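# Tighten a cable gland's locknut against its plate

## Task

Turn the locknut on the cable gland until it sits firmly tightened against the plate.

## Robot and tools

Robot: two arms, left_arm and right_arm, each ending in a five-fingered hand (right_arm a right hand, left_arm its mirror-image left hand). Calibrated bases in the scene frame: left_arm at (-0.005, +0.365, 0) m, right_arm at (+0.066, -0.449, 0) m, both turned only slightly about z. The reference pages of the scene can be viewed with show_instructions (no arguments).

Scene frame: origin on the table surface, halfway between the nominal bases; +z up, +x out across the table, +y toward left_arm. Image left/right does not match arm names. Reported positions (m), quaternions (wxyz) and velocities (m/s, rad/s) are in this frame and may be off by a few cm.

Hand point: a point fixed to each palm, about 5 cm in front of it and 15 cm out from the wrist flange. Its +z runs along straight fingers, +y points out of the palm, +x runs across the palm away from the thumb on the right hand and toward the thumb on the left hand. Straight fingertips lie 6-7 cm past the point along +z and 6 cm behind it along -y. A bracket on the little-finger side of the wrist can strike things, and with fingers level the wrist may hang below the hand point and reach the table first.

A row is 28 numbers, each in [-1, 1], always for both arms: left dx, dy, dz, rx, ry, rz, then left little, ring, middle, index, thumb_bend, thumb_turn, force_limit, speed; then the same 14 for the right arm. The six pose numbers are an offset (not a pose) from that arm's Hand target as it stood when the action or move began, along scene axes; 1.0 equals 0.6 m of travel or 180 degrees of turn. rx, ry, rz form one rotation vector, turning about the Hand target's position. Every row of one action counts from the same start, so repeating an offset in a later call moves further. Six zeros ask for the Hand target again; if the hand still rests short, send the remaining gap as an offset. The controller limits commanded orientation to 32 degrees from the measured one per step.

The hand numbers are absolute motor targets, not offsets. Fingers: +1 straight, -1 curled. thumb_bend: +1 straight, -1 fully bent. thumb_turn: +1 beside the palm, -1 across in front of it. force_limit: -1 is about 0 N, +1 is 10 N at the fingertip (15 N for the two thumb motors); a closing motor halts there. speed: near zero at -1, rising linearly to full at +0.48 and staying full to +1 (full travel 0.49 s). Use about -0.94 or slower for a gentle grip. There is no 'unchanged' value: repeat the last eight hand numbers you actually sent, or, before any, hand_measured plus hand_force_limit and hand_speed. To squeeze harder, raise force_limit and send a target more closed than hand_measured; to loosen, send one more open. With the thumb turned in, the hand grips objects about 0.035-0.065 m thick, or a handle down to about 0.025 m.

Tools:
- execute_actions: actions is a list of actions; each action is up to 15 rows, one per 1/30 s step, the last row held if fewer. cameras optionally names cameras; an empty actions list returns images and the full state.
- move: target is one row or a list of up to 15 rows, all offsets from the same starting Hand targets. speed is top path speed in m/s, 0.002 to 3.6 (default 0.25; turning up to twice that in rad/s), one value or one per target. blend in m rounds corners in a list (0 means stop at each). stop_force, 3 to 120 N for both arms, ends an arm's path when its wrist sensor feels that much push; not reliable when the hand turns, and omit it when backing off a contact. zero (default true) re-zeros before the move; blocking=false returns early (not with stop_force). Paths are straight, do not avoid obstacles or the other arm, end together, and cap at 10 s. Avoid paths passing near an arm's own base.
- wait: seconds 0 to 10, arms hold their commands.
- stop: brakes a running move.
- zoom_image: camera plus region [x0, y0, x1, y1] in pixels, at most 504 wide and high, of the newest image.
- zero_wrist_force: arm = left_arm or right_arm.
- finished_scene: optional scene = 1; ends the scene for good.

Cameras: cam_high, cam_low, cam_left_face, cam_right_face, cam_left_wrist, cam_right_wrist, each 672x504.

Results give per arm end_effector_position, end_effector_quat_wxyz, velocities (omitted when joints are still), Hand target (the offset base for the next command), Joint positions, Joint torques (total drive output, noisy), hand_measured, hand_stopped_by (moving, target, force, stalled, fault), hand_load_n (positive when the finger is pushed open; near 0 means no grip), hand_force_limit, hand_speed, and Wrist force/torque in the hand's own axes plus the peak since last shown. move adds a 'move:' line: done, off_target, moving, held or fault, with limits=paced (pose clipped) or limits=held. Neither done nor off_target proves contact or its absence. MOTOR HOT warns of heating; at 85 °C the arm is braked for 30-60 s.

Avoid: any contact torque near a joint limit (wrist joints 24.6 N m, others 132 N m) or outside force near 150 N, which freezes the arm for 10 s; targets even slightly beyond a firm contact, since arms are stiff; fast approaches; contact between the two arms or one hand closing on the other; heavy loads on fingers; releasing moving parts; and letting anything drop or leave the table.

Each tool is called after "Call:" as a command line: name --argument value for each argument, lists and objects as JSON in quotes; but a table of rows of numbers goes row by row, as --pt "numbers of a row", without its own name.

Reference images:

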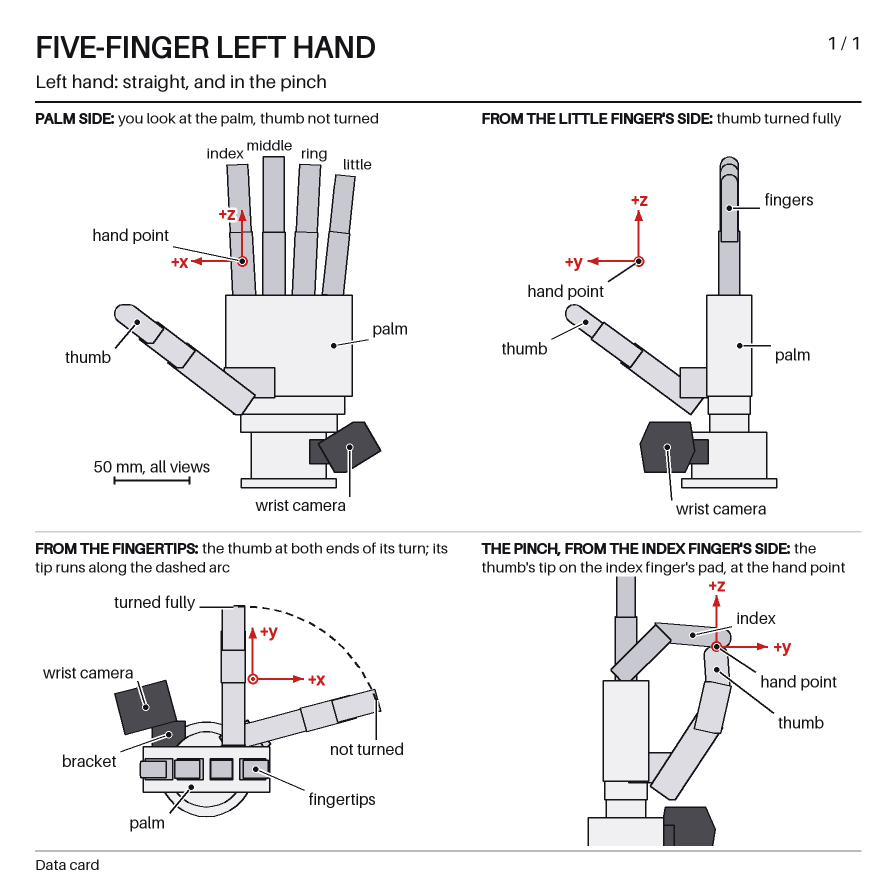

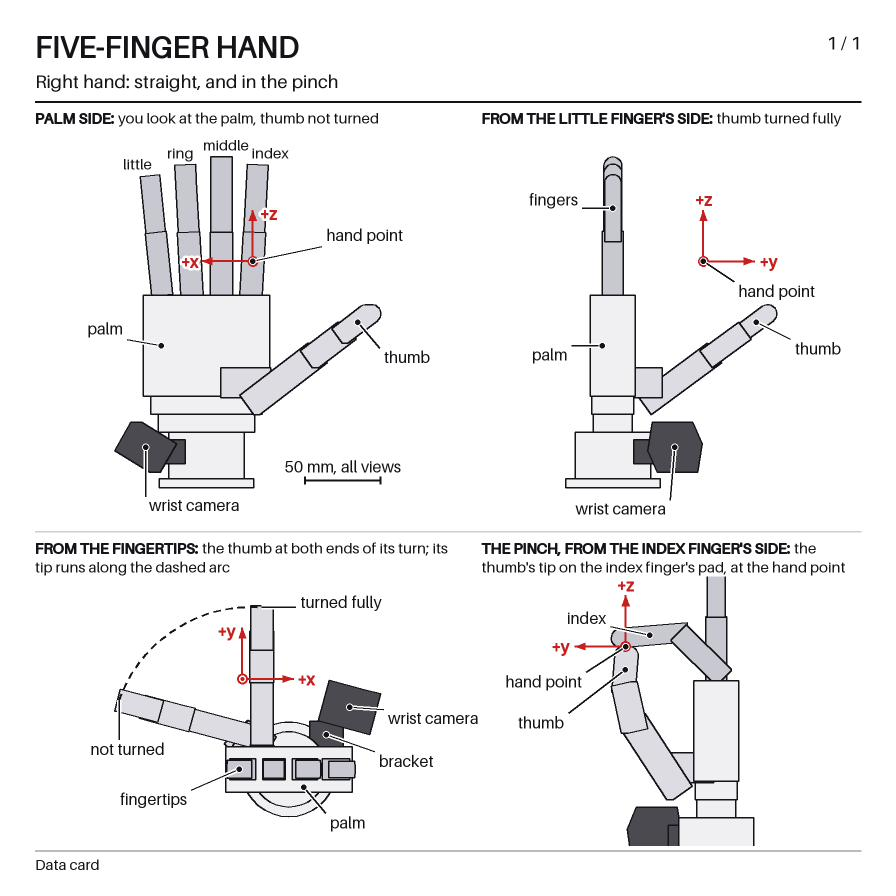

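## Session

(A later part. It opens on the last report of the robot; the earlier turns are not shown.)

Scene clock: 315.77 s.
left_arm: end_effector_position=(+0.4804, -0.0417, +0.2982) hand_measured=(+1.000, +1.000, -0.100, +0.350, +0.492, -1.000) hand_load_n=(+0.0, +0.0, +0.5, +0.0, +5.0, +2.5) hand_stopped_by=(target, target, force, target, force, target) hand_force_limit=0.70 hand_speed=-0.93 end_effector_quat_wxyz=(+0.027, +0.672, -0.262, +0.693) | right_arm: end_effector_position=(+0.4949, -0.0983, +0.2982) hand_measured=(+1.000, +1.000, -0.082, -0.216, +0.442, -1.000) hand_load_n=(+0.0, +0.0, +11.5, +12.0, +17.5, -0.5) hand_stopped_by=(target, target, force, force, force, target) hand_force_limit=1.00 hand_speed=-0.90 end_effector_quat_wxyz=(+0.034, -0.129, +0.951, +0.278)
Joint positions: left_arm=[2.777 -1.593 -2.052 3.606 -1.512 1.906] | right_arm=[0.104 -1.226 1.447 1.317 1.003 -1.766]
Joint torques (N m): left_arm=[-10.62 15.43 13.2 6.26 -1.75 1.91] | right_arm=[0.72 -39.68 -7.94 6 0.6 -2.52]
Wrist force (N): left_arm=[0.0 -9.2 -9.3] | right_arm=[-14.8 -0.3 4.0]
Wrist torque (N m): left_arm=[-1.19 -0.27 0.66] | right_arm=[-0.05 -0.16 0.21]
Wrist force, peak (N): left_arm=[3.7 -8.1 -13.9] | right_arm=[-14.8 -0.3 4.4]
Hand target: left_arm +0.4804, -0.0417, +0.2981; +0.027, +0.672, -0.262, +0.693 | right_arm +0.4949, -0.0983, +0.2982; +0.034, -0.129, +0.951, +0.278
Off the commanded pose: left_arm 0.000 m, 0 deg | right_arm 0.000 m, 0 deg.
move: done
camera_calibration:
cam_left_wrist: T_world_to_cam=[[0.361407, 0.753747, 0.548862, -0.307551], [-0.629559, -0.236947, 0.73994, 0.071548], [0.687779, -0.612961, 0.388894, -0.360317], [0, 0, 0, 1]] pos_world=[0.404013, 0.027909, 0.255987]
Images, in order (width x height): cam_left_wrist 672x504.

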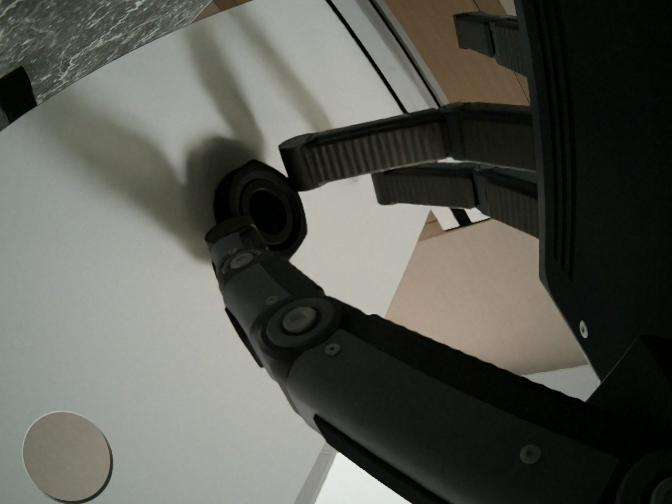

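Call:
move --pt "0 0 0 0 0 0 1 1 0.05 0.35 0.60 -1 0.2 -0.3 0 0 0 0 0 0 1 1 -0.35 -0.35 0.2 -1 1.0 -0.9" --pt "0 0.0133 0 0 0 0 1 1 0.05 0.35 0.60 -1 0.2 -0.3 0 0 0 0 0 0 1 1 -0.35 -0.35 0.2 -1 1.0 -0.9" --speed 0.05 --cameras '["cam_left_wrist"]'

Call:
zoom_image --camera "cam_left_wrist" --region '[180, 130, 340, 280]'

Call:
move --target '[0.0300,0.0008,-0.0365,-0.0264,0.4884,0, 1,1,0.03,0.35,0.58,-1,0.2,-0.3, 0,0,0,0,0,0, 1,1,-0.35,-0.35,0.2,-1,1.0,-0.9]' --speed 0.3 --cameras '["cam_left_wrist"]'

Call:
zoom_image --camera "cam_left_wrist" --region '[180, 100, 400, 290]'

Scene clock: 317.37 s.
left_arm: end_effector_position=(+0.4804, -0.0338, +0.2981) hand_measured=(+1.000, +1.000, +0.050, +0.350, +0.600, -1.000) hand_load_n=(+0.0, -0.5, +0.0, +0.0, +0.0, +0.0) hand_stopped_by=(target, target, target, target, target, target) hand_force_limit=0.20 hand_speed=-0.30 end_effector_quat_wxyz=(+0.027, +0.672, -0.262, +0.693) | right_arm: end_effector_position=(+0.4949, -0.0983, +0.2982) hand_measured=(+1.000, +1.000, -0.082, -0.216, +0.442, -1.000) hand_load_n=(+0.0, +0.0, +11.0, +12.0, +18.0, +0.0) hand_stopped_by=(target, target, force, force, force, target) hand_force_limit=1.00 hand_speed=-0.90 end_effector_quat_wxyz=(+0.034, -0.129, +0.951, +0.278)
Joint positions: left_arm=[2.799 -1.581 -2.065 3.606 -1.491 1.907] | right_arm=[0.104 -1.226 1.447 1.317 1.003 -1.766]
Joint torques (N m): left_arm=[9.01 29.03 7.87 3.93 2.38 1.88] | right_arm=[1.12 -39.66 -9.85 6.09 0.35 -2.46]
Wrist force (N): left_arm=[4.4 -1.8 4.5] | right_arm=[-12.1 0.8 3.3]
Wrist torque (N m): left_arm=[-0.60 -0.04 0.55] | right_arm=[-0.05 -0.18 0.27]
Wrist force, peak (N): left_arm=[0.1 -9.3 -9.8] | right_arm=[-14.9 -0.4 4.0]
Hand target: left_arm +0.4804, -0.0337, +0.2981; +0.027, +0.672, -0.262, +0.693 | right_arm +0.4949, -0.0983, +0.2982; +0.034, -0.129, +0.951, +0.278
Off the commanded pose: left_arm 0.000 m, 0 deg | right_arm 0.000 m, 0 deg.
move: done
camera_calibration:
cam_left_wrist: T_world_to_cam=[[0.361407, 0.753747, 0.548862, -0.313451], [-0.629559, -0.236947, 0.73994, 0.0734939], [0.687779, -0.612961, 0.388894, -0.355436], [0, 0, 0, 1]] pos_world=[0.404013, 0.035809, 0.255887]
Images, in order (width x height): cam_left_wrist 672x504.

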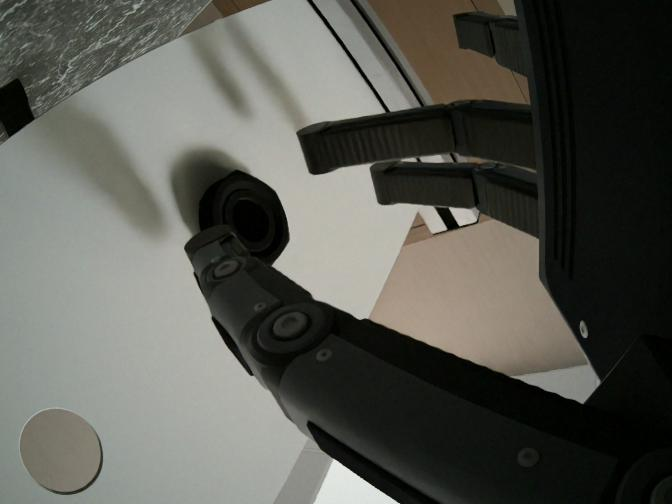

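Scaled by 3.150 from the camera's 672x504 image, which has a finer 960x720 frame.

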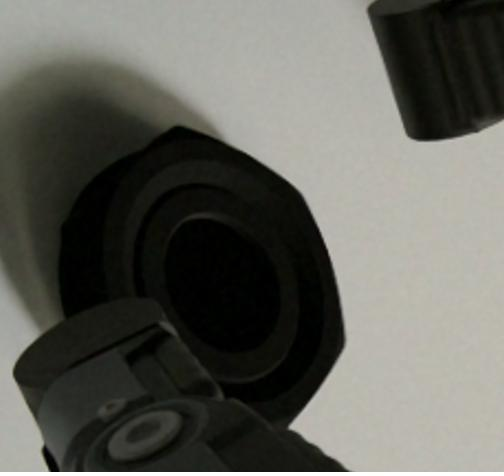

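Scene clock: 320.63 s.
left_arm: end_effector_position=(+0.4984, -0.0332, +0.2763) hand_measured=(+1.000, +1.000, +0.030, +0.350, +0.580, -1.000) hand_load_n=(+0.0, +0.0, +0.0, +0.5, +0.0, +0.0) hand_stopped_by=(target, target, target, target, target, target) hand_force_limit=0.20 hand_speed=-0.30 end_effector_quat_wxyz=(+0.226, +0.963, -0.143, +0.042) | right_arm: end_effector_position=(+0.4949, -0.0983, +0.2982) hand_measured=(+1.000, +1.000, -0.082, -0.216, +0.442, -1.000) hand_load_n=(+0.0, +0.0, +11.5, +12.0, +18.0, +0.0) hand_stopped_by=(target, target, force, force, force, target) hand_force_limit=1.00 hand_speed=-0.90 end_effector_quat_wxyz=(+0.034, -0.129, +0.951, +0.278)
Joint positions: left_arm=[2.944 -2.141 -1.1 1.78 -1.119 1.657] | right_arm=[0.104 -1.226 1.447 1.317 1.003 -1.766]
Joint torques (N m): left_arm=[10.18 37.24 29.66 -4.39 3.07 1.92] | right_arm=[1.18 -38.84 -11.94 6.07 0.42 -2.58]
Wrist force (N): left_arm=[0.4 1.5 1.2] | right_arm=[-12.4 0.8 3.5]
Wrist torque (N m): left_arm=[-0.03 0.05 -0.03] | right_arm=[-0.03 -0.13 0.24]
Wrist force, peak (N): left_arm=[4.2 -2.0 4.2] | right_arm=[-12.8 1.1 3.2]
Hand target: left_arm +0.4984, -0.0332, +0.2762; +0.226, +0.963, -0.144, +0.042 | right_arm +0.4949, -0.0983, +0.2982; +0.034, -0.129, +0.951, +0.278
Off the commanded pose: left_arm 0.000 m, 0 deg | right_arm 0.000 m, 0 deg.
move: done
camera_calibration:
cam_left_wrist: T_world_to_cam=[[0.521882, 0.762458, -0.382487, -0.130737], [0.727356, -0.163508, 0.666497, -0.552483], [0.445637, -0.626037, -0.63991, 0.0455192], [0, 0, 0, 1]] pos_world=[0.449796, 0.0378433, 0.347351]
Images, in order (width x height): cam_left_wrist 672x504.

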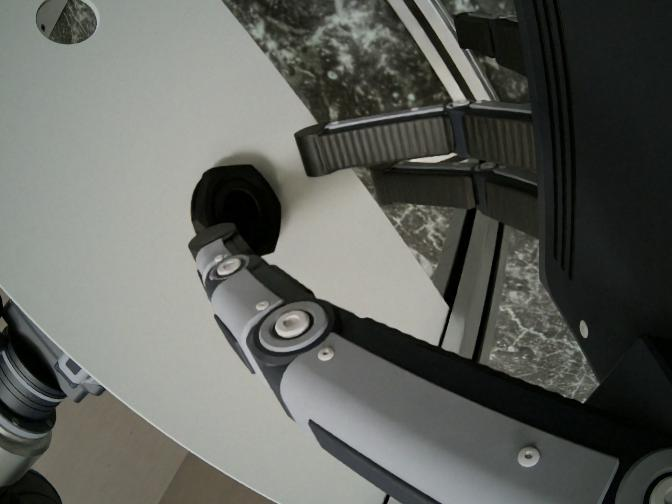

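Scaled by 2.291 from the camera's 672x504 image, which has a finer 960x720 frame.

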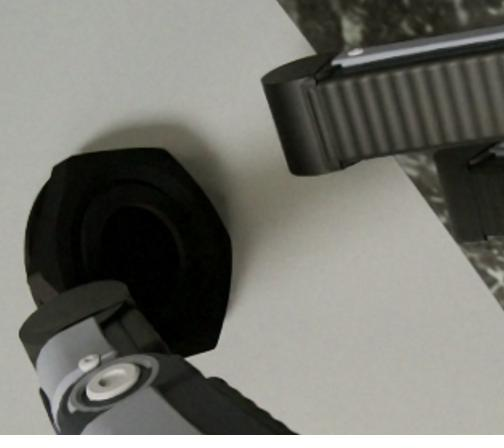

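Call:
execute_actions --actions '[]' --cameras '["cam_right_wrist","cam_high","cam_right_face","cam_low"]'

Call:
zoom_image --camera "cam_right_wrist" --region '[400, 140, 500, 240]'

Call:
zoom_image --camera "cam_high" --region '[270, 190, 370, 290]'

Call:
zoom_image --camera "cam_low" --region '[320, 90, 440, 210]'

Scene clock: 321.10 s.
left_arm: end_effector_position=(+0.4984, -0.0332, +0.2762) hand_measured=(+1.000, +1.000, +0.030, +0.350, +0.580, -1.000) hand_load_n=(+0.0, +0.0, +0.0, +0.0, +0.0, +0.0) hand_stopped_by=(target, target, target, target, target, target) hand_force_limit=0.20 hand_speed=-0.30 end_effector_quat_wxyz=(+0.226, +0.963, -0.143, +0.042) | right_arm: end_effector_position=(+0.4949, -0.0983, +0.2982) hand_measured=(+1.000, +1.000, -0.082, -0.216, +0.442, -1.000) hand_load_n=(+0.0, +0.0, +11.0, +12.0, +18.0, +0.0) hand_stopped_by=(target, target, force, force, force, target) hand_force_limit=1.00 hand_speed=-0.90 end_effector_quat_wxyz=(+0.034, -0.129, +0.951, +0.278)
Joint positions: left_arm=[2.944 -2.142 -1.1 1.78 -1.119 1.657] | right_arm=[0.104 -1.226 1.447 1.317 1.003 -1.766]
Joint velocities: within noise
Joint torques (N m): left_arm=[10.34 37.11 28.24 -4.52 3.07 1.88] | right_arm=[0.33 -38.74 -11.45 6.08 0.38 -2.62]
Motor temperatures (°C): left_arm=[29 35 35 37 46 42] | right_arm=[30 38 28 44 46 38]
Wrist force (N): left_arm=[0.4 1.5 1.1] | right_arm=[-12.5 0.7 3.5]
Wrist torque (N m): left_arm=[-0.03 0.03 -0.03] | right_arm=[-0.05 -0.11 0.23]
Wrist force, peak (N): left_arm=[0.2 1.7 1.5] | right_arm=[-12.6 0.5 3.6]
Hand target: left_arm +0.4984, -0.0332, +0.2762; +0.226, +0.963, -0.144, +0.042 | right_arm +0.4949, -0.0983, +0.2982; +0.034, -0.129, +0.951, +0.278
Off the commanded pose: left_arm 0.000 m, 0 deg | right_arm 0.000 m, 0 deg.
camera_calibration:
cam_right_wrist: T_world_to_cam=[[-0.508516, 0.747776, 0.426898, 0.201757], [0.710115, 0.0838072, 0.69908, -0.55338], [0.486978, 0.658641, -0.573624, 0.103613], [0, 0, 0, 1]] pos_world=[0.445103, -0.172735, 0.360163]
Images, in order (width x height): cam_high 672x504, cam_low 672x504, cam_right_face 672x504, cam_right_wrist 672x504.

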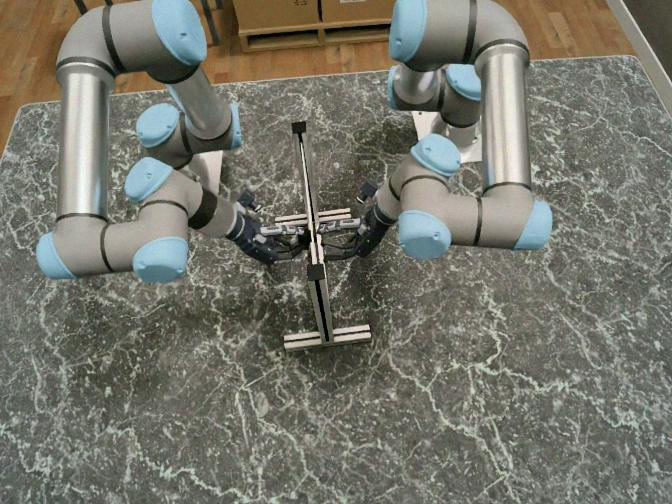

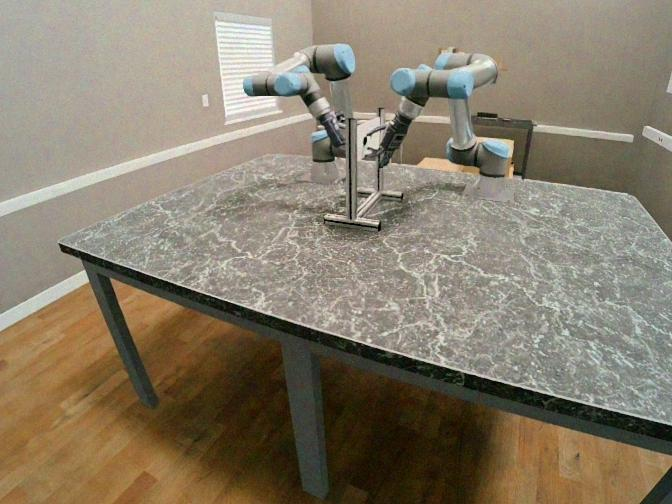

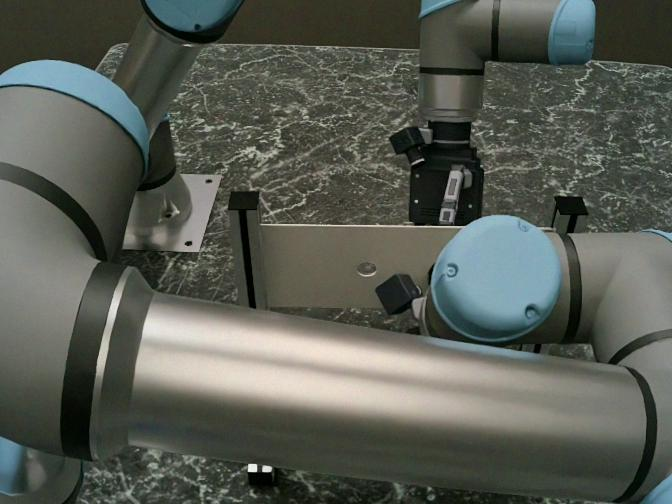

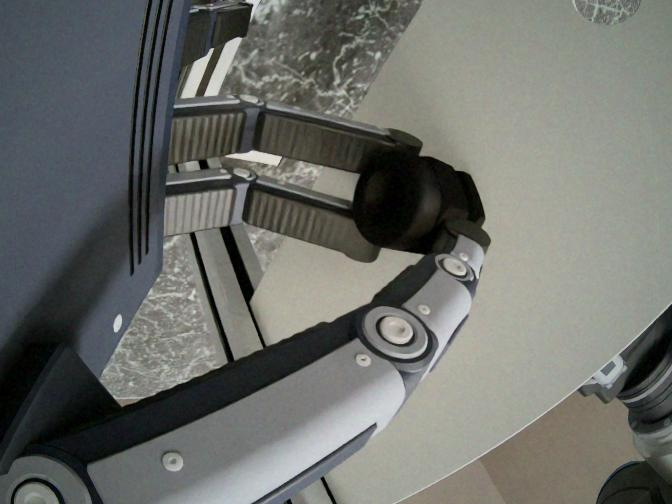

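Scaled by 5.040 from the camera's 672x504 image, which has a finer 960x720 frame.

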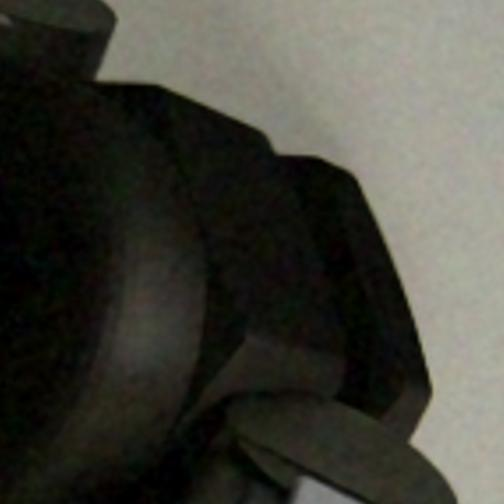

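Scaled by 5.040 from the camera's 672x504 image, which has a finer 960x720 frame.

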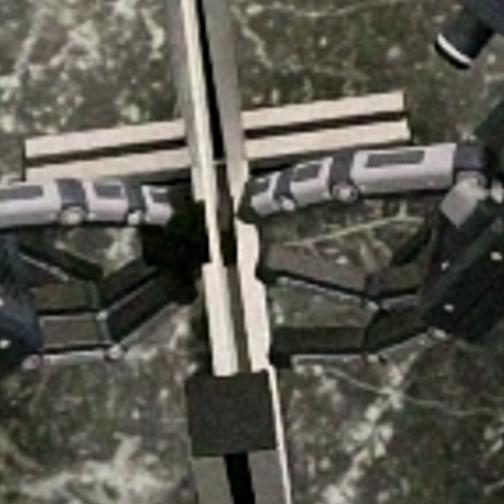

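Scaled by 4.200 from the camera's 672x504 image, which has a finer 960x720 frame.

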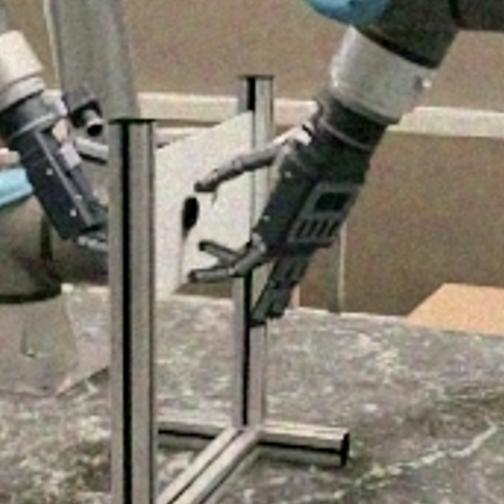

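Call:
zoom_image --camera "cam_right_wrist" --region '[340, 120, 520, 290]'

Call:
zoom_image --camera "cam_right_wrist" --region '[450, 190, 510, 250]'

Scaled by 2.800 from the camera's 672x504 image, which has a finer 960x720 frame.

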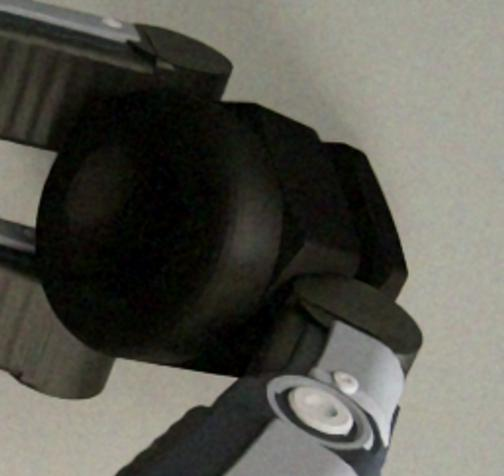

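Scaled by 8.400 from the camera's 672x504 image, which has a finer 960x720 frame.

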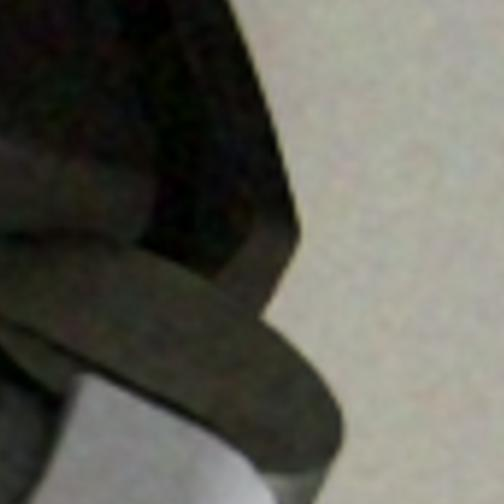

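Call:
move --target '[0,0,0,0,0,0, 1,1,0.03,0.35,0.58,-1,0.2,-0.3, 0,-0.0010,0,0,0,0, 1,1,-0.35,-0.35,0.2,-1,1.0,-0.9]' --speed 0.01 --cameras '["cam_right_wrist"]'

Call:
zoom_image --camera "cam_right_wrist" --region '[450, 190, 510, 250]'

Call:
zoom_image --camera "cam_right_wrist" --region '[570, 0, 630, 60]'

Scene clock: 324.47 s.
left_arm: end_effector_position=(+0.4984, -0.0332, +0.2762) hand_measured=(+1.000, +1.000, +0.030, +0.350, +0.580, -1.000) hand_load_n=(+0.0, +0.0, +0.0, +0.0, -0.5, +0.0) hand_stopped_by=(target, target, target, target, target, target) hand_force_limit=0.20 hand_speed=-0.30 end_effector_quat_wxyz=(+0.226, +0.963, -0.144, +0.042) | right_arm: end_effector_position=(+0.4949, -0.0989, +0.2982) hand_measured=(+1.000, +1.000, -0.082, -0.216, +0.442, -1.000) hand_load_n=(+0.0, +0.5, +11.5, +12.5, +19.0, +2.0) hand_stopped_by=(target, target, force, force, force, target) hand_force_limit=1.00 hand_speed=-0.90 end_effector_quat_wxyz=(+0.034, -0.129, +0.951, +0.278)
Joint positions: left_arm=[2.944 -2.142 -1.1 1.78 -1.119 1.657] | right_arm=[0.103 -1.227 1.447 1.318 1.003 -1.767]
Joint torques (N m): left_arm=[9.33 37.11 27.65 -4.51 2.94 1.85] | right_arm=[-9.25 -43.85 -1.35 7.47 0.23 -2.91]
Wrist force (N): left_arm=[0.1 1.4 1.3] | right_arm=[-15.6 12.2 12.6]
Wrist torque (N m): left_arm=[-0.06 0.08 -0.04] | right_arm=[0.17 -0.29 0.48]
Wrist force, peak (N): left_arm=[0.4 1.8 1.3] | right_arm=[-15.5 12.2 12.8]
Hand target: left_arm +0.4984, -0.0332, +0.2762; +0.226, +0.963, -0.144, +0.042 | right_arm +0.4949, -0.0989, +0.2982; +0.034, -0.129, +0.951, +0.278
Off the commanded pose: left_arm 0.000 m, 0 deg | right_arm 0.000 m, 0 deg.
move: done
camera_calibration:
cam_right_wrist: T_world_to_cam=[[-0.508516, 0.747776, 0.426898, 0.202205], [0.710115, 0.0838072, 0.69908, -0.55333], [0.486978, 0.658641, -0.573624, 0.104008], [0, 0, 0, 1]] pos_world=[0.445103, -0.173335, 0.360163]
Images, in order (width x height): cam_right_wrist 672x504.

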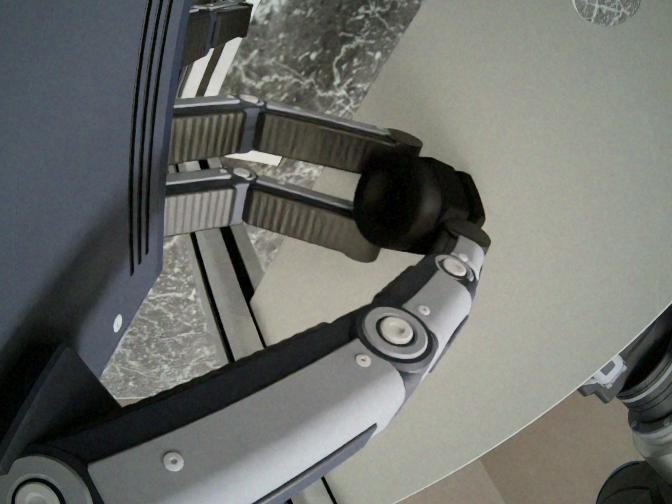

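Scaled by 8.400 from the camera's 672x504 image, which has a finer 960x720 frame.

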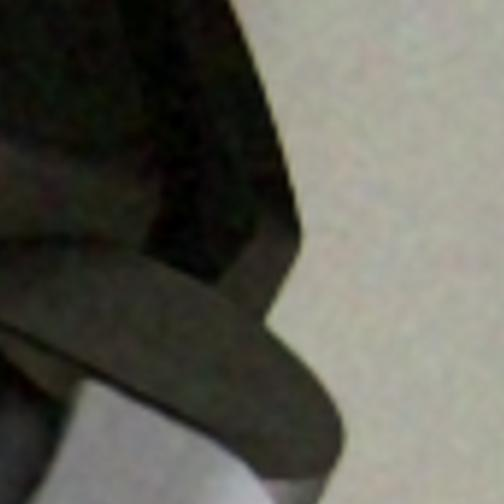

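Scaled by 8.400 from the camera's 672x504 image, which has a finer 960x720 frame.

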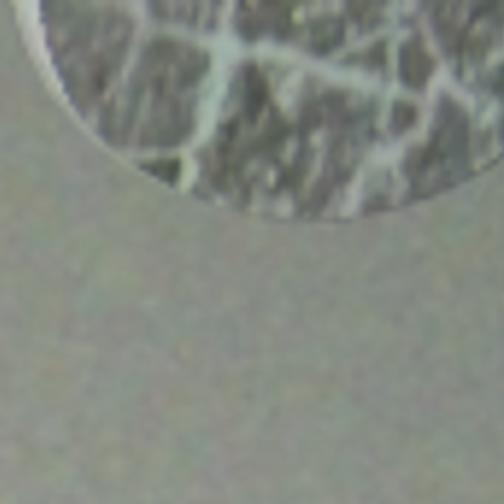

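Call:
move --target '[0,0,0,0,0,0, 1,1,0.03,0.35,0.58,-1,0.2,-0.3, 0,0.0010,0,0,0,0, 1,1,-0.35,-0.35,0.2,-1,1.0,-0.9]' --speed 0.01 --cameras '["cam_right_wrist"]'

Call:
zoom_image --camera "cam_right_wrist" --region '[570, 0, 630, 60]'

Call:
zoom_image --camera "cam_right_wrist" --region '[450, 190, 510, 250]'

Scene clock: 325.43 s.
left_arm: end_effector_position=(+0.4984, -0.0332, +0.2762) hand_measured=(+1.000, +1.000, +0.030, +0.350, +0.580, -1.000) hand_load_n=(+0.0, +0.0, +0.0, +0.0, +0.0, +0.0) hand_stopped_by=(target, target, target, target, target, target) hand_force_limit=0.20 hand_speed=-0.30 end_effector_quat_wxyz=(+0.226, +0.963, -0.144, +0.042) | right_arm: end_effector_position=(+0.4949, -0.0984, +0.2982) hand_measured=(+1.000, +1.000, -0.082, -0.216, +0.442, -1.000) hand_load_n=(+0.0, +0.0, +10.5, +11.5, +18.0, +1.0) hand_stopped_by=(target, target, force, force, force, target) hand_force_limit=1.00 hand_speed=-0.90 end_effector_quat_wxyz=(+0.034, -0.129, +0.951, +0.278)
Joint positions: left_arm=[2.944 -2.142 -1.1 1.78 -1.119 1.657] | right_arm=[0.104 -1.226 1.447 1.317 1.003 -1.766]
Joint torques (N m): left_arm=[9.34 36.7 28.41 -4.49 2.81 1.97] | right_arm=[10.37 -23.13 -27.95 1.69 1.04 1.39]
Wrist force (N): left_arm=[0.4 1.7 1.1] | right_arm=[-10.4 -1.5 2.2]
Wrist torque (N m): left_arm=[0.00 0.04 -0.03] | right_arm=[-0.11 -0.13 0.18]
Wrist force, peak (N): left_arm=[0.0 1.7 1.6] | right_arm=[-15.8 13.0 13.5]
Hand target: left_arm +0.4984, -0.0332, +0.2762; +0.226, +0.963, -0.144, +0.042 | right_arm +0.4949, -0.0983, +0.2982; +0.034, -0.129, +0.951, +0.278
Off the commanded pose: left_arm 0.000 m, 0 deg | right_arm 0.000 m, 0 deg.
move: done
camera_calibration:
cam_right_wrist: T_world_to_cam=[[-0.508455, 0.747859, 0.426826, 0.201845], [0.710084, 0.0837659, 0.699116, -0.553379], [0.487087, 0.658552, -0.573634, 0.103619], [0, 0, 0, 1]] pos_world=[0.445103, -0.172836, 0.360162]
Images, in order (width x height): cam_right_wrist 672x504.

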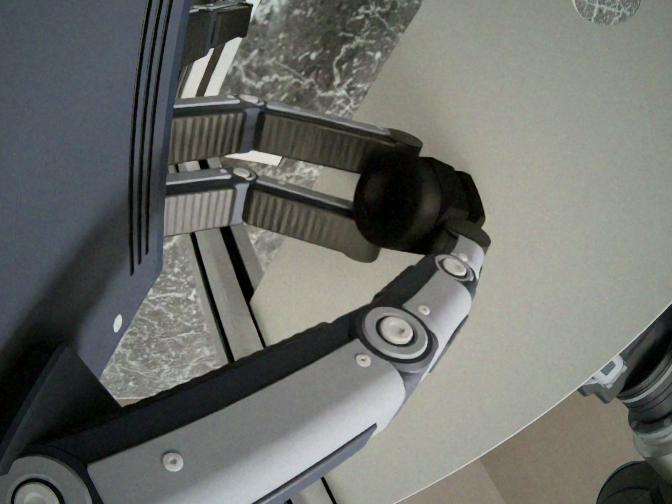

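Scaled by 8.400 from the camera's 672x504 image, which has a finer 960x720 frame.

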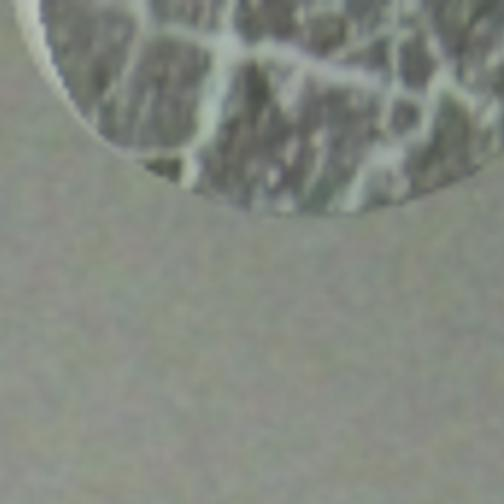

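Scaled by 8.400 from the camera's 672x504 image, which has a finer 960x720 frame.

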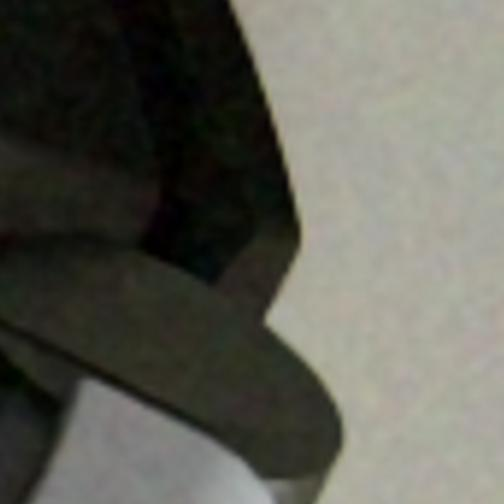

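Call:
move --pt "0 0 0 0 0 0 1 1 0.03 0.35 0.58 -1 0.2 -0.3 0 0 0 0 0 0 1 1 0.3 0.3 0.65 -1 0.2 -0.3" --pt "0 0 0 0 0 0 1 1 0.03 0.35 0.58 -1 0.2 -0.3 0 -0.02 0 0 0 0 1 1 0.3 0.3 0.65 -1 0.2 -0.3" --speed 0.05 --cameras '["cam_right_wrist"]'

Call:
zoom_image --camera "cam_right_wrist" --region '[340, 120, 520, 290]'

Scene clock: 328.73 s.
left_arm: end_effector_position=(+0.4984, -0.0332, +0.2762) hand_measured=(+1.000, +1.000, +0.030, +0.350, +0.580, -1.000) hand_load_n=(+0.0, +0.0, +0.0, +0.0, +0.0, +0.0) hand_stopped_by=(target, target, target, target, target, target) hand_force_limit=0.20 hand_speed=-0.30 end_effector_quat_wxyz=(+0.226, +0.963, -0.144, +0.042) | right_arm: end_effector_position=(+0.4949, -0.1103, +0.2982) hand_measured=(+1.000, +1.000, +0.300, +0.300, +0.650, -1.000) hand_load_n=(+0.0, +0.0, +0.5, +0.0, +0.0, +0.0) hand_stopped_by=(target, target, target, target, target, target) hand_force_limit=0.20 hand_speed=-0.30 end_effector_quat_wxyz=(+0.034, -0.129, +0.951, +0.278)
Joint positions: left_arm=[2.944 -2.142 -1.1 1.78 -1.119 1.657] | right_arm=[0.076 -1.235 1.463 1.327 1.003 -1.799]
Joint torques (N m): left_arm=[8.43 37.51 27.66 -4.44 2 1.97] | right_arm=[-6.63 -42.99 -4.25 4.89 -2.82 -2.37]
Wrist force (N): left_arm=[0.0 1.5 1.1] | right_arm=[0.8 -0.2 -0.2]
Wrist torque (N m): left_arm=[-0.04 0.08 -0.05] | right_arm=[-0.07 -0.09 0.18]
Wrist force, peak (N): left_arm=[0.2 1.8 1.4] | right_arm=[-8.9 -3.5 -5.3]
Hand target: left_arm +0.4984, -0.0332, +0.2762; +0.226, +0.963, -0.144, +0.042 | right_arm +0.4949, -0.1103, +0.2982; +0.034, -0.129, +0.951, +0.278
Off the commanded pose: left_arm 0.000 m, 0 deg | right_arm 0.000 m, 0 deg.
move: done
camera_calibration:
cam_right_wrist: T_world_to_cam=[[-0.508516, 0.747776, 0.426898, 0.21073], [0.710115, 0.0838072, 0.69908, -0.552374], [0.486978, 0.658641, -0.573624, 0.111517], [0, 0, 0, 1]] pos_world=[0.445103, -0.184735, 0.360163]
Images, in order (width x height): cam_right_wrist 672x504.

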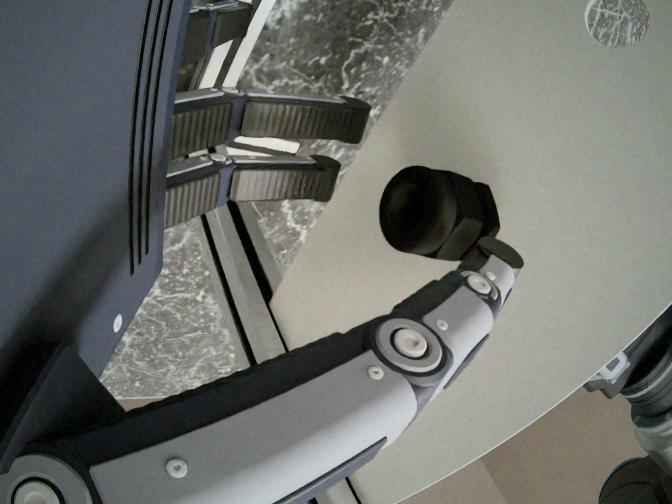

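Scaled by 2.800 from the camera's 672x504 image, which has a finer 960x720 frame.

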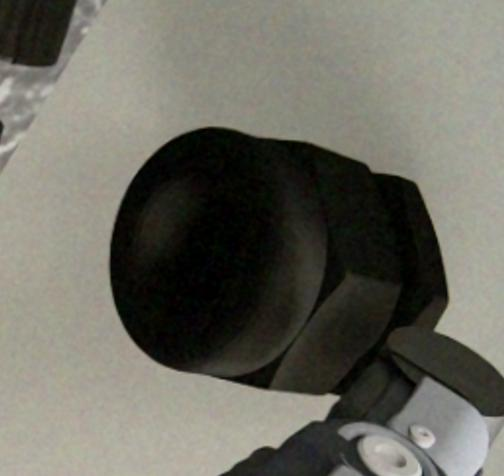

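Call:
move --pt "0 0 0 0 0 0 1 1 0.03 0.35 0.58 -1 0.2 -0.3 0 -0.12 0 0 0 0 1 1 0.3 0.3 0.65 -1 0.2 -0.3" --pt "0 0 0 0 0 0 1 1 0.03 0.35 0.58 -1 0.2 -0.3 -0.0507 -0.12 -0.007 -0.1803 0.022 -0.0836 1 1 0.3 0.3 0.65 -1 0.2 -0.3" --speed 0.25 --blend 0.02

Call:
move --pt "0 0 0 0 0 0 1 1 0.03 0.35 0.58 -1 0.2 -0.3 0 0 0 0 0 0 1 1 1 1 1 1 0.2 0.3" --pt "0 0 0 0 0 0 1 1 0.03 0.35 0.58 -1 0.2 -0.3 0 0.16 0 0 0 0 1 1 1 1 1 1 0.2 0.3" --speed 0.15 --cameras '["cam_right_wrist"]'

Scene clock: 331.57 s.
left_arm: end_effector_position=(+0.4984, -0.0332, +0.2762) hand_measured=(+1.000, +1.000, +0.030, +0.350, +0.580, -1.000) hand_load_n=(+0.0, +0.0, +0.0, +0.0, +0.0, +0.0) hand_stopped_by=(target, target, target, target, target, target) hand_force_limit=0.20 hand_speed=-0.30 end_effector_quat_wxyz=(+0.226, +0.963, -0.144, +0.042) | right_arm: end_effector_position=(+0.4645, -0.1823, +0.2940) hand_measured=(+1.000, +1.000, +0.300, +0.300, +0.650, -1.000) hand_load_n=(+0.0, +0.0, +0.0, +0.0, +0.0, +0.0) hand_stopped_by=(target, target, target, target, target, target) hand_force_limit=0.20 hand_speed=-0.30 end_effector_quat_wxyz=(+0.000, +0.000, +1.000, +0.000)
Joint positions: left_arm=[2.944 -2.142 -1.1 1.78 -1.119 1.657] | right_arm=[0.231 -1.311 1.385 1.496 1.572 -1.379]
Joint torques (N m): left_arm=[8.37 36.27 28.04 -4.54 1.25 1.94] | right_arm=[8.26 -17.23 -31.25 4.66 1.81 2.39]
Wrist force (N): left_arm=[0.2 1.5 1.0] | right_arm=[0.5 0.4 0.0]
Wrist torque (N m): left_arm=[-0.02 0.05 -0.03] | right_arm=[-0.02 -0.02 0.08]
Wrist force, peak (N): left_arm=[0.4 1.9 1.2] | right_arm=[0.9 -1.4 -0.4]
Hand target: left_arm +0.4984, -0.0332, +0.2762; +0.226, +0.963, -0.144, +0.042 | right_arm +0.4645, -0.1823, +0.2940; +0.000, +0.000, +1.000, +0.000
Off the commanded pose: left_arm 0.000 m, 0 deg | right_arm 0.000 m, 0 deg.
move: done

Scene clock: 333.93 s.
left_arm: end_effector_position=(+0.4984, -0.0332, +0.2762) hand_measured=(+1.000, +1.000, +0.030, +0.350, +0.580, -1.000) hand_load_n=(+0.5, +0.0, +0.0, +0.0, +0.0, +0.0) hand_stopped_by=(target, target, target, target, target, target) hand_force_limit=0.20 hand_speed=-0.30 end_effector_quat_wxyz=(+0.226, +0.963, -0.144, +0.042) | right_arm: end_effector_position=(+0.4645, -0.0864, +0.2940) hand_measured=(+1.000, +1.000, +1.000, +1.000, +1.000, +1.000) hand_load_n=(+0.0, +0.0, +0.0, +0.0, -0.5, +0.0) hand_stopped_by=(target, target, target, target, target, target) hand_force_limit=0.20 hand_speed=0.30 end_effector_quat_wxyz=(+0.000, +0.000, +1.000, +0.000)
Joint positions: left_arm=[2.944 -2.142 -1.1 1.78 -1.119 1.657] | right_arm=[0.445 -1.172 1.197 1.545 1.572 -1.165]
Joint torques (N m): left_arm=[7.16 36.49 27.99 -4.53 0.65 1.95] | right_arm=[7.62 -22.56 -28.36 4.85 1.96 1.83]
Wrist force (N): left_arm=[0.3 1.6 1.2] | right_arm=[0.1 0.3 0.1]
Wrist torque (N m): left_arm=[-0.03 0.05 -0.04] | right_arm=[-0.05 0.02 0.04]
Wrist force, peak (N): left_arm=[0.0 1.6 1.6] | right_arm=[0.4 1.3 0.0]
Hand target: left_arm +0.4984, -0.0332, +0.2762; +0.226, +0.963, -0.144, +0.042 | right_arm +0.4645, -0.0863, +0.2940; +0.000, +0.000, +1.000, +0.000
Off the commanded pose: left_arm 0.000 m, 0 deg | right_arm 0.000 m, 0 deg.
move: done
camera_calibration:
cam_right_wrist: T_world_to_cam=[[-0.262468, 0.963799, -0.0469154, 0.222855], [0.799245, 0.244383, 0.549075, -0.513293], [0.540664, 0.106618, -0.834455, 0.112245], [0, 0, 0, 1]] pos_world=[0.408053, -0.101315, 0.385956]
Images, in order (width x height): cam_right_wrist 672x504.

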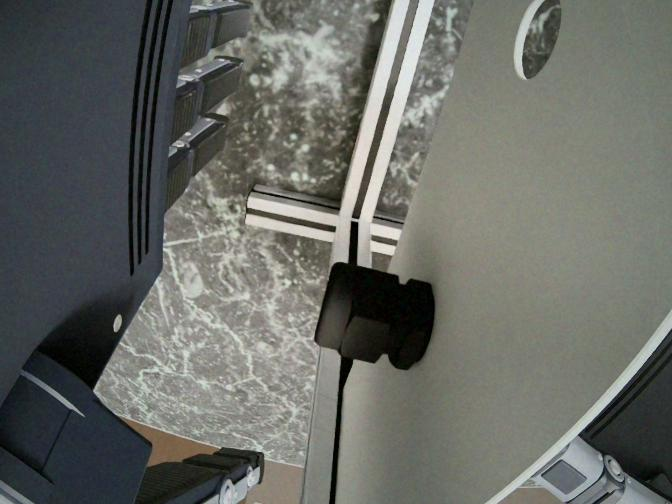

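Call:
zoom_image --camera "cam_right_wrist" --region '[375, 260, 475, 385]'

Call:
zoom_image --camera "cam_right_wrist" --region '[400, 270, 450, 330]'

Call:
zoom_image --camera "cam_right_wrist" --region '[400, 320, 450, 380]'

Scaled by 4.032 from the camera's 672x504 image, which has a finer 960x720 frame.

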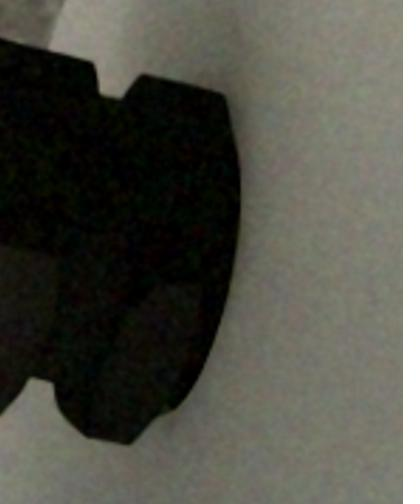

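Scaled by 8.400 from the camera's 672x504 image, which has a finer 960x720 frame.

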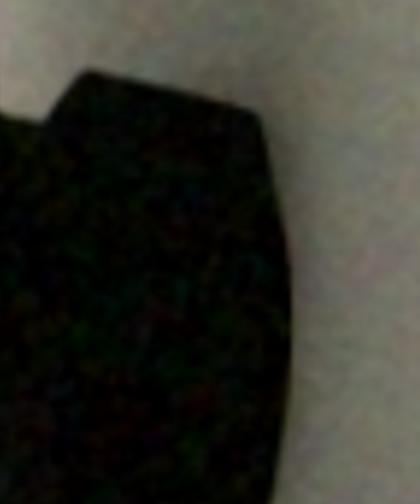

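Scaled by 8.400 from the camera's 672x504 image, which has a finer 960x720 frame.

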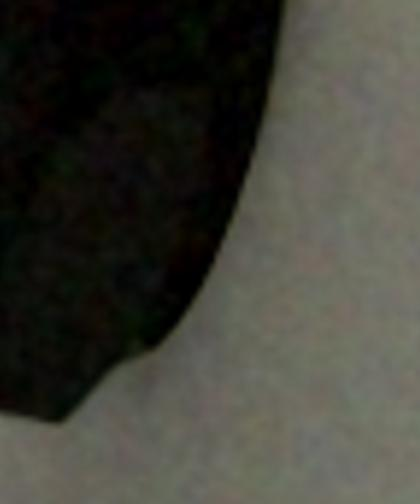

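Call:
move --target '[0,-0.0180,0,0,0,0, 1,1,0.03,0.35,0.58,-1,0.2,-0.3, 0,0,0,0,0,0, 1,1,1,1,1,1,0.2,0.3]' --speed 0.015 --stop_force 3.5 --cameras '["cam_left_wrist"]'

Call:
zoom_image --camera "cam_left_wrist" --region '[180, 100, 400, 290]'

Scene clock: 347.03 s.
left_arm: end_effector_position=(+0.4984, -0.0416, +0.2762) hand_measured=(+1.000, +1.000, +0.030, +0.350, +0.580, -1.000) hand_load_n=(+0.0, +0.0, +0.0, +0.0, -0.5, -1.0) hand_stopped_by=(target, target, target, target, target, target) hand_force_limit=0.20 hand_speed=-0.30 end_effector_quat_wxyz=(+0.226, +0.963, -0.144, +0.042) | right_arm: end_effector_position=(+0.4645, -0.0863, +0.2940) hand_measured=(+1.000, +1.000, +1.000, +1.000, +1.000, +1.000) hand_load_n=(+0.0, +0.0, +0.5, +0.0, +0.0, +0.0) hand_stopped_by=(target, target, target, target, target, target) hand_force_limit=0.20 hand_speed=0.30 end_effector_quat_wxyz=(+0.000, +0.000, +1.000, +0.000)
Joint positions: left_arm=[2.928 -2.151 -1.083 1.78 -1.121 1.639] | right_arm=[0.445 -1.171 1.196 1.545 1.572 -1.165]
Joint torques (N m): left_arm=[8.64 54.11 7.2 -1.22 3.44 1.9] | right_arm=[6.52 -24.37 -29.74 4.76 1.88 2.21]
Wrist force (N): left_arm=[-0.1 -1.2 -1.0] | right_arm=[0.3 -0.2 0.0]
Wrist torque (N m): left_arm=[-0.24 0.04 0.02] | right_arm=[-0.12 0.00 0.03]
Wrist force, peak (N): left_arm=[-0.7 -6.0 -4.9] | right_arm=[0.9 0.3 0.1]
Hand target: left_arm +0.4984, -0.0416, +0.2762; +0.226, +0.963, -0.144, +0.042 (not the last commanded pose) | right_arm +0.4645, -0.0863, +0.2940; +0.000, +0.000, +1.000, +0.000
Off the commanded pose: left_arm 0.002 m, 0 deg | right_arm 0.000 m, 0 deg.
move: contact (left_arm)
camera_calibration:
cam_left_wrist: T_world_to_cam=[[0.521912, 0.762405, -0.382554, -0.124321], [0.727419, -0.163574, 0.666413, -0.553853], [0.4455, -0.626085, -0.639958, 0.0403398], [0, 0, 0, 1]] pos_world=[0.449796, 0.0294431, 0.347351]
Images, in order (width x height): cam_left_wrist 672x504.

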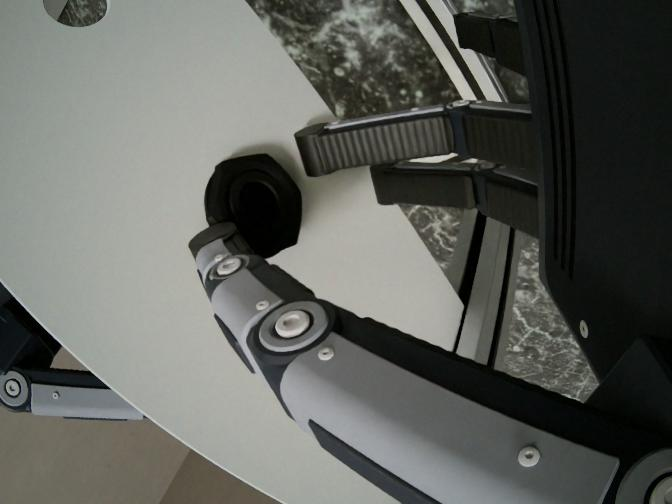

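Scaled by 2.291 from the camera's 672x504 image, which has a finer 960x720 frame.

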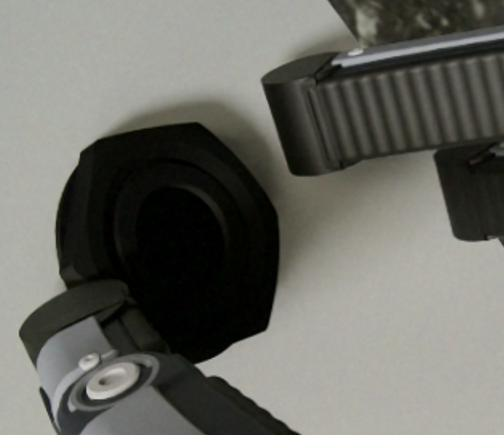

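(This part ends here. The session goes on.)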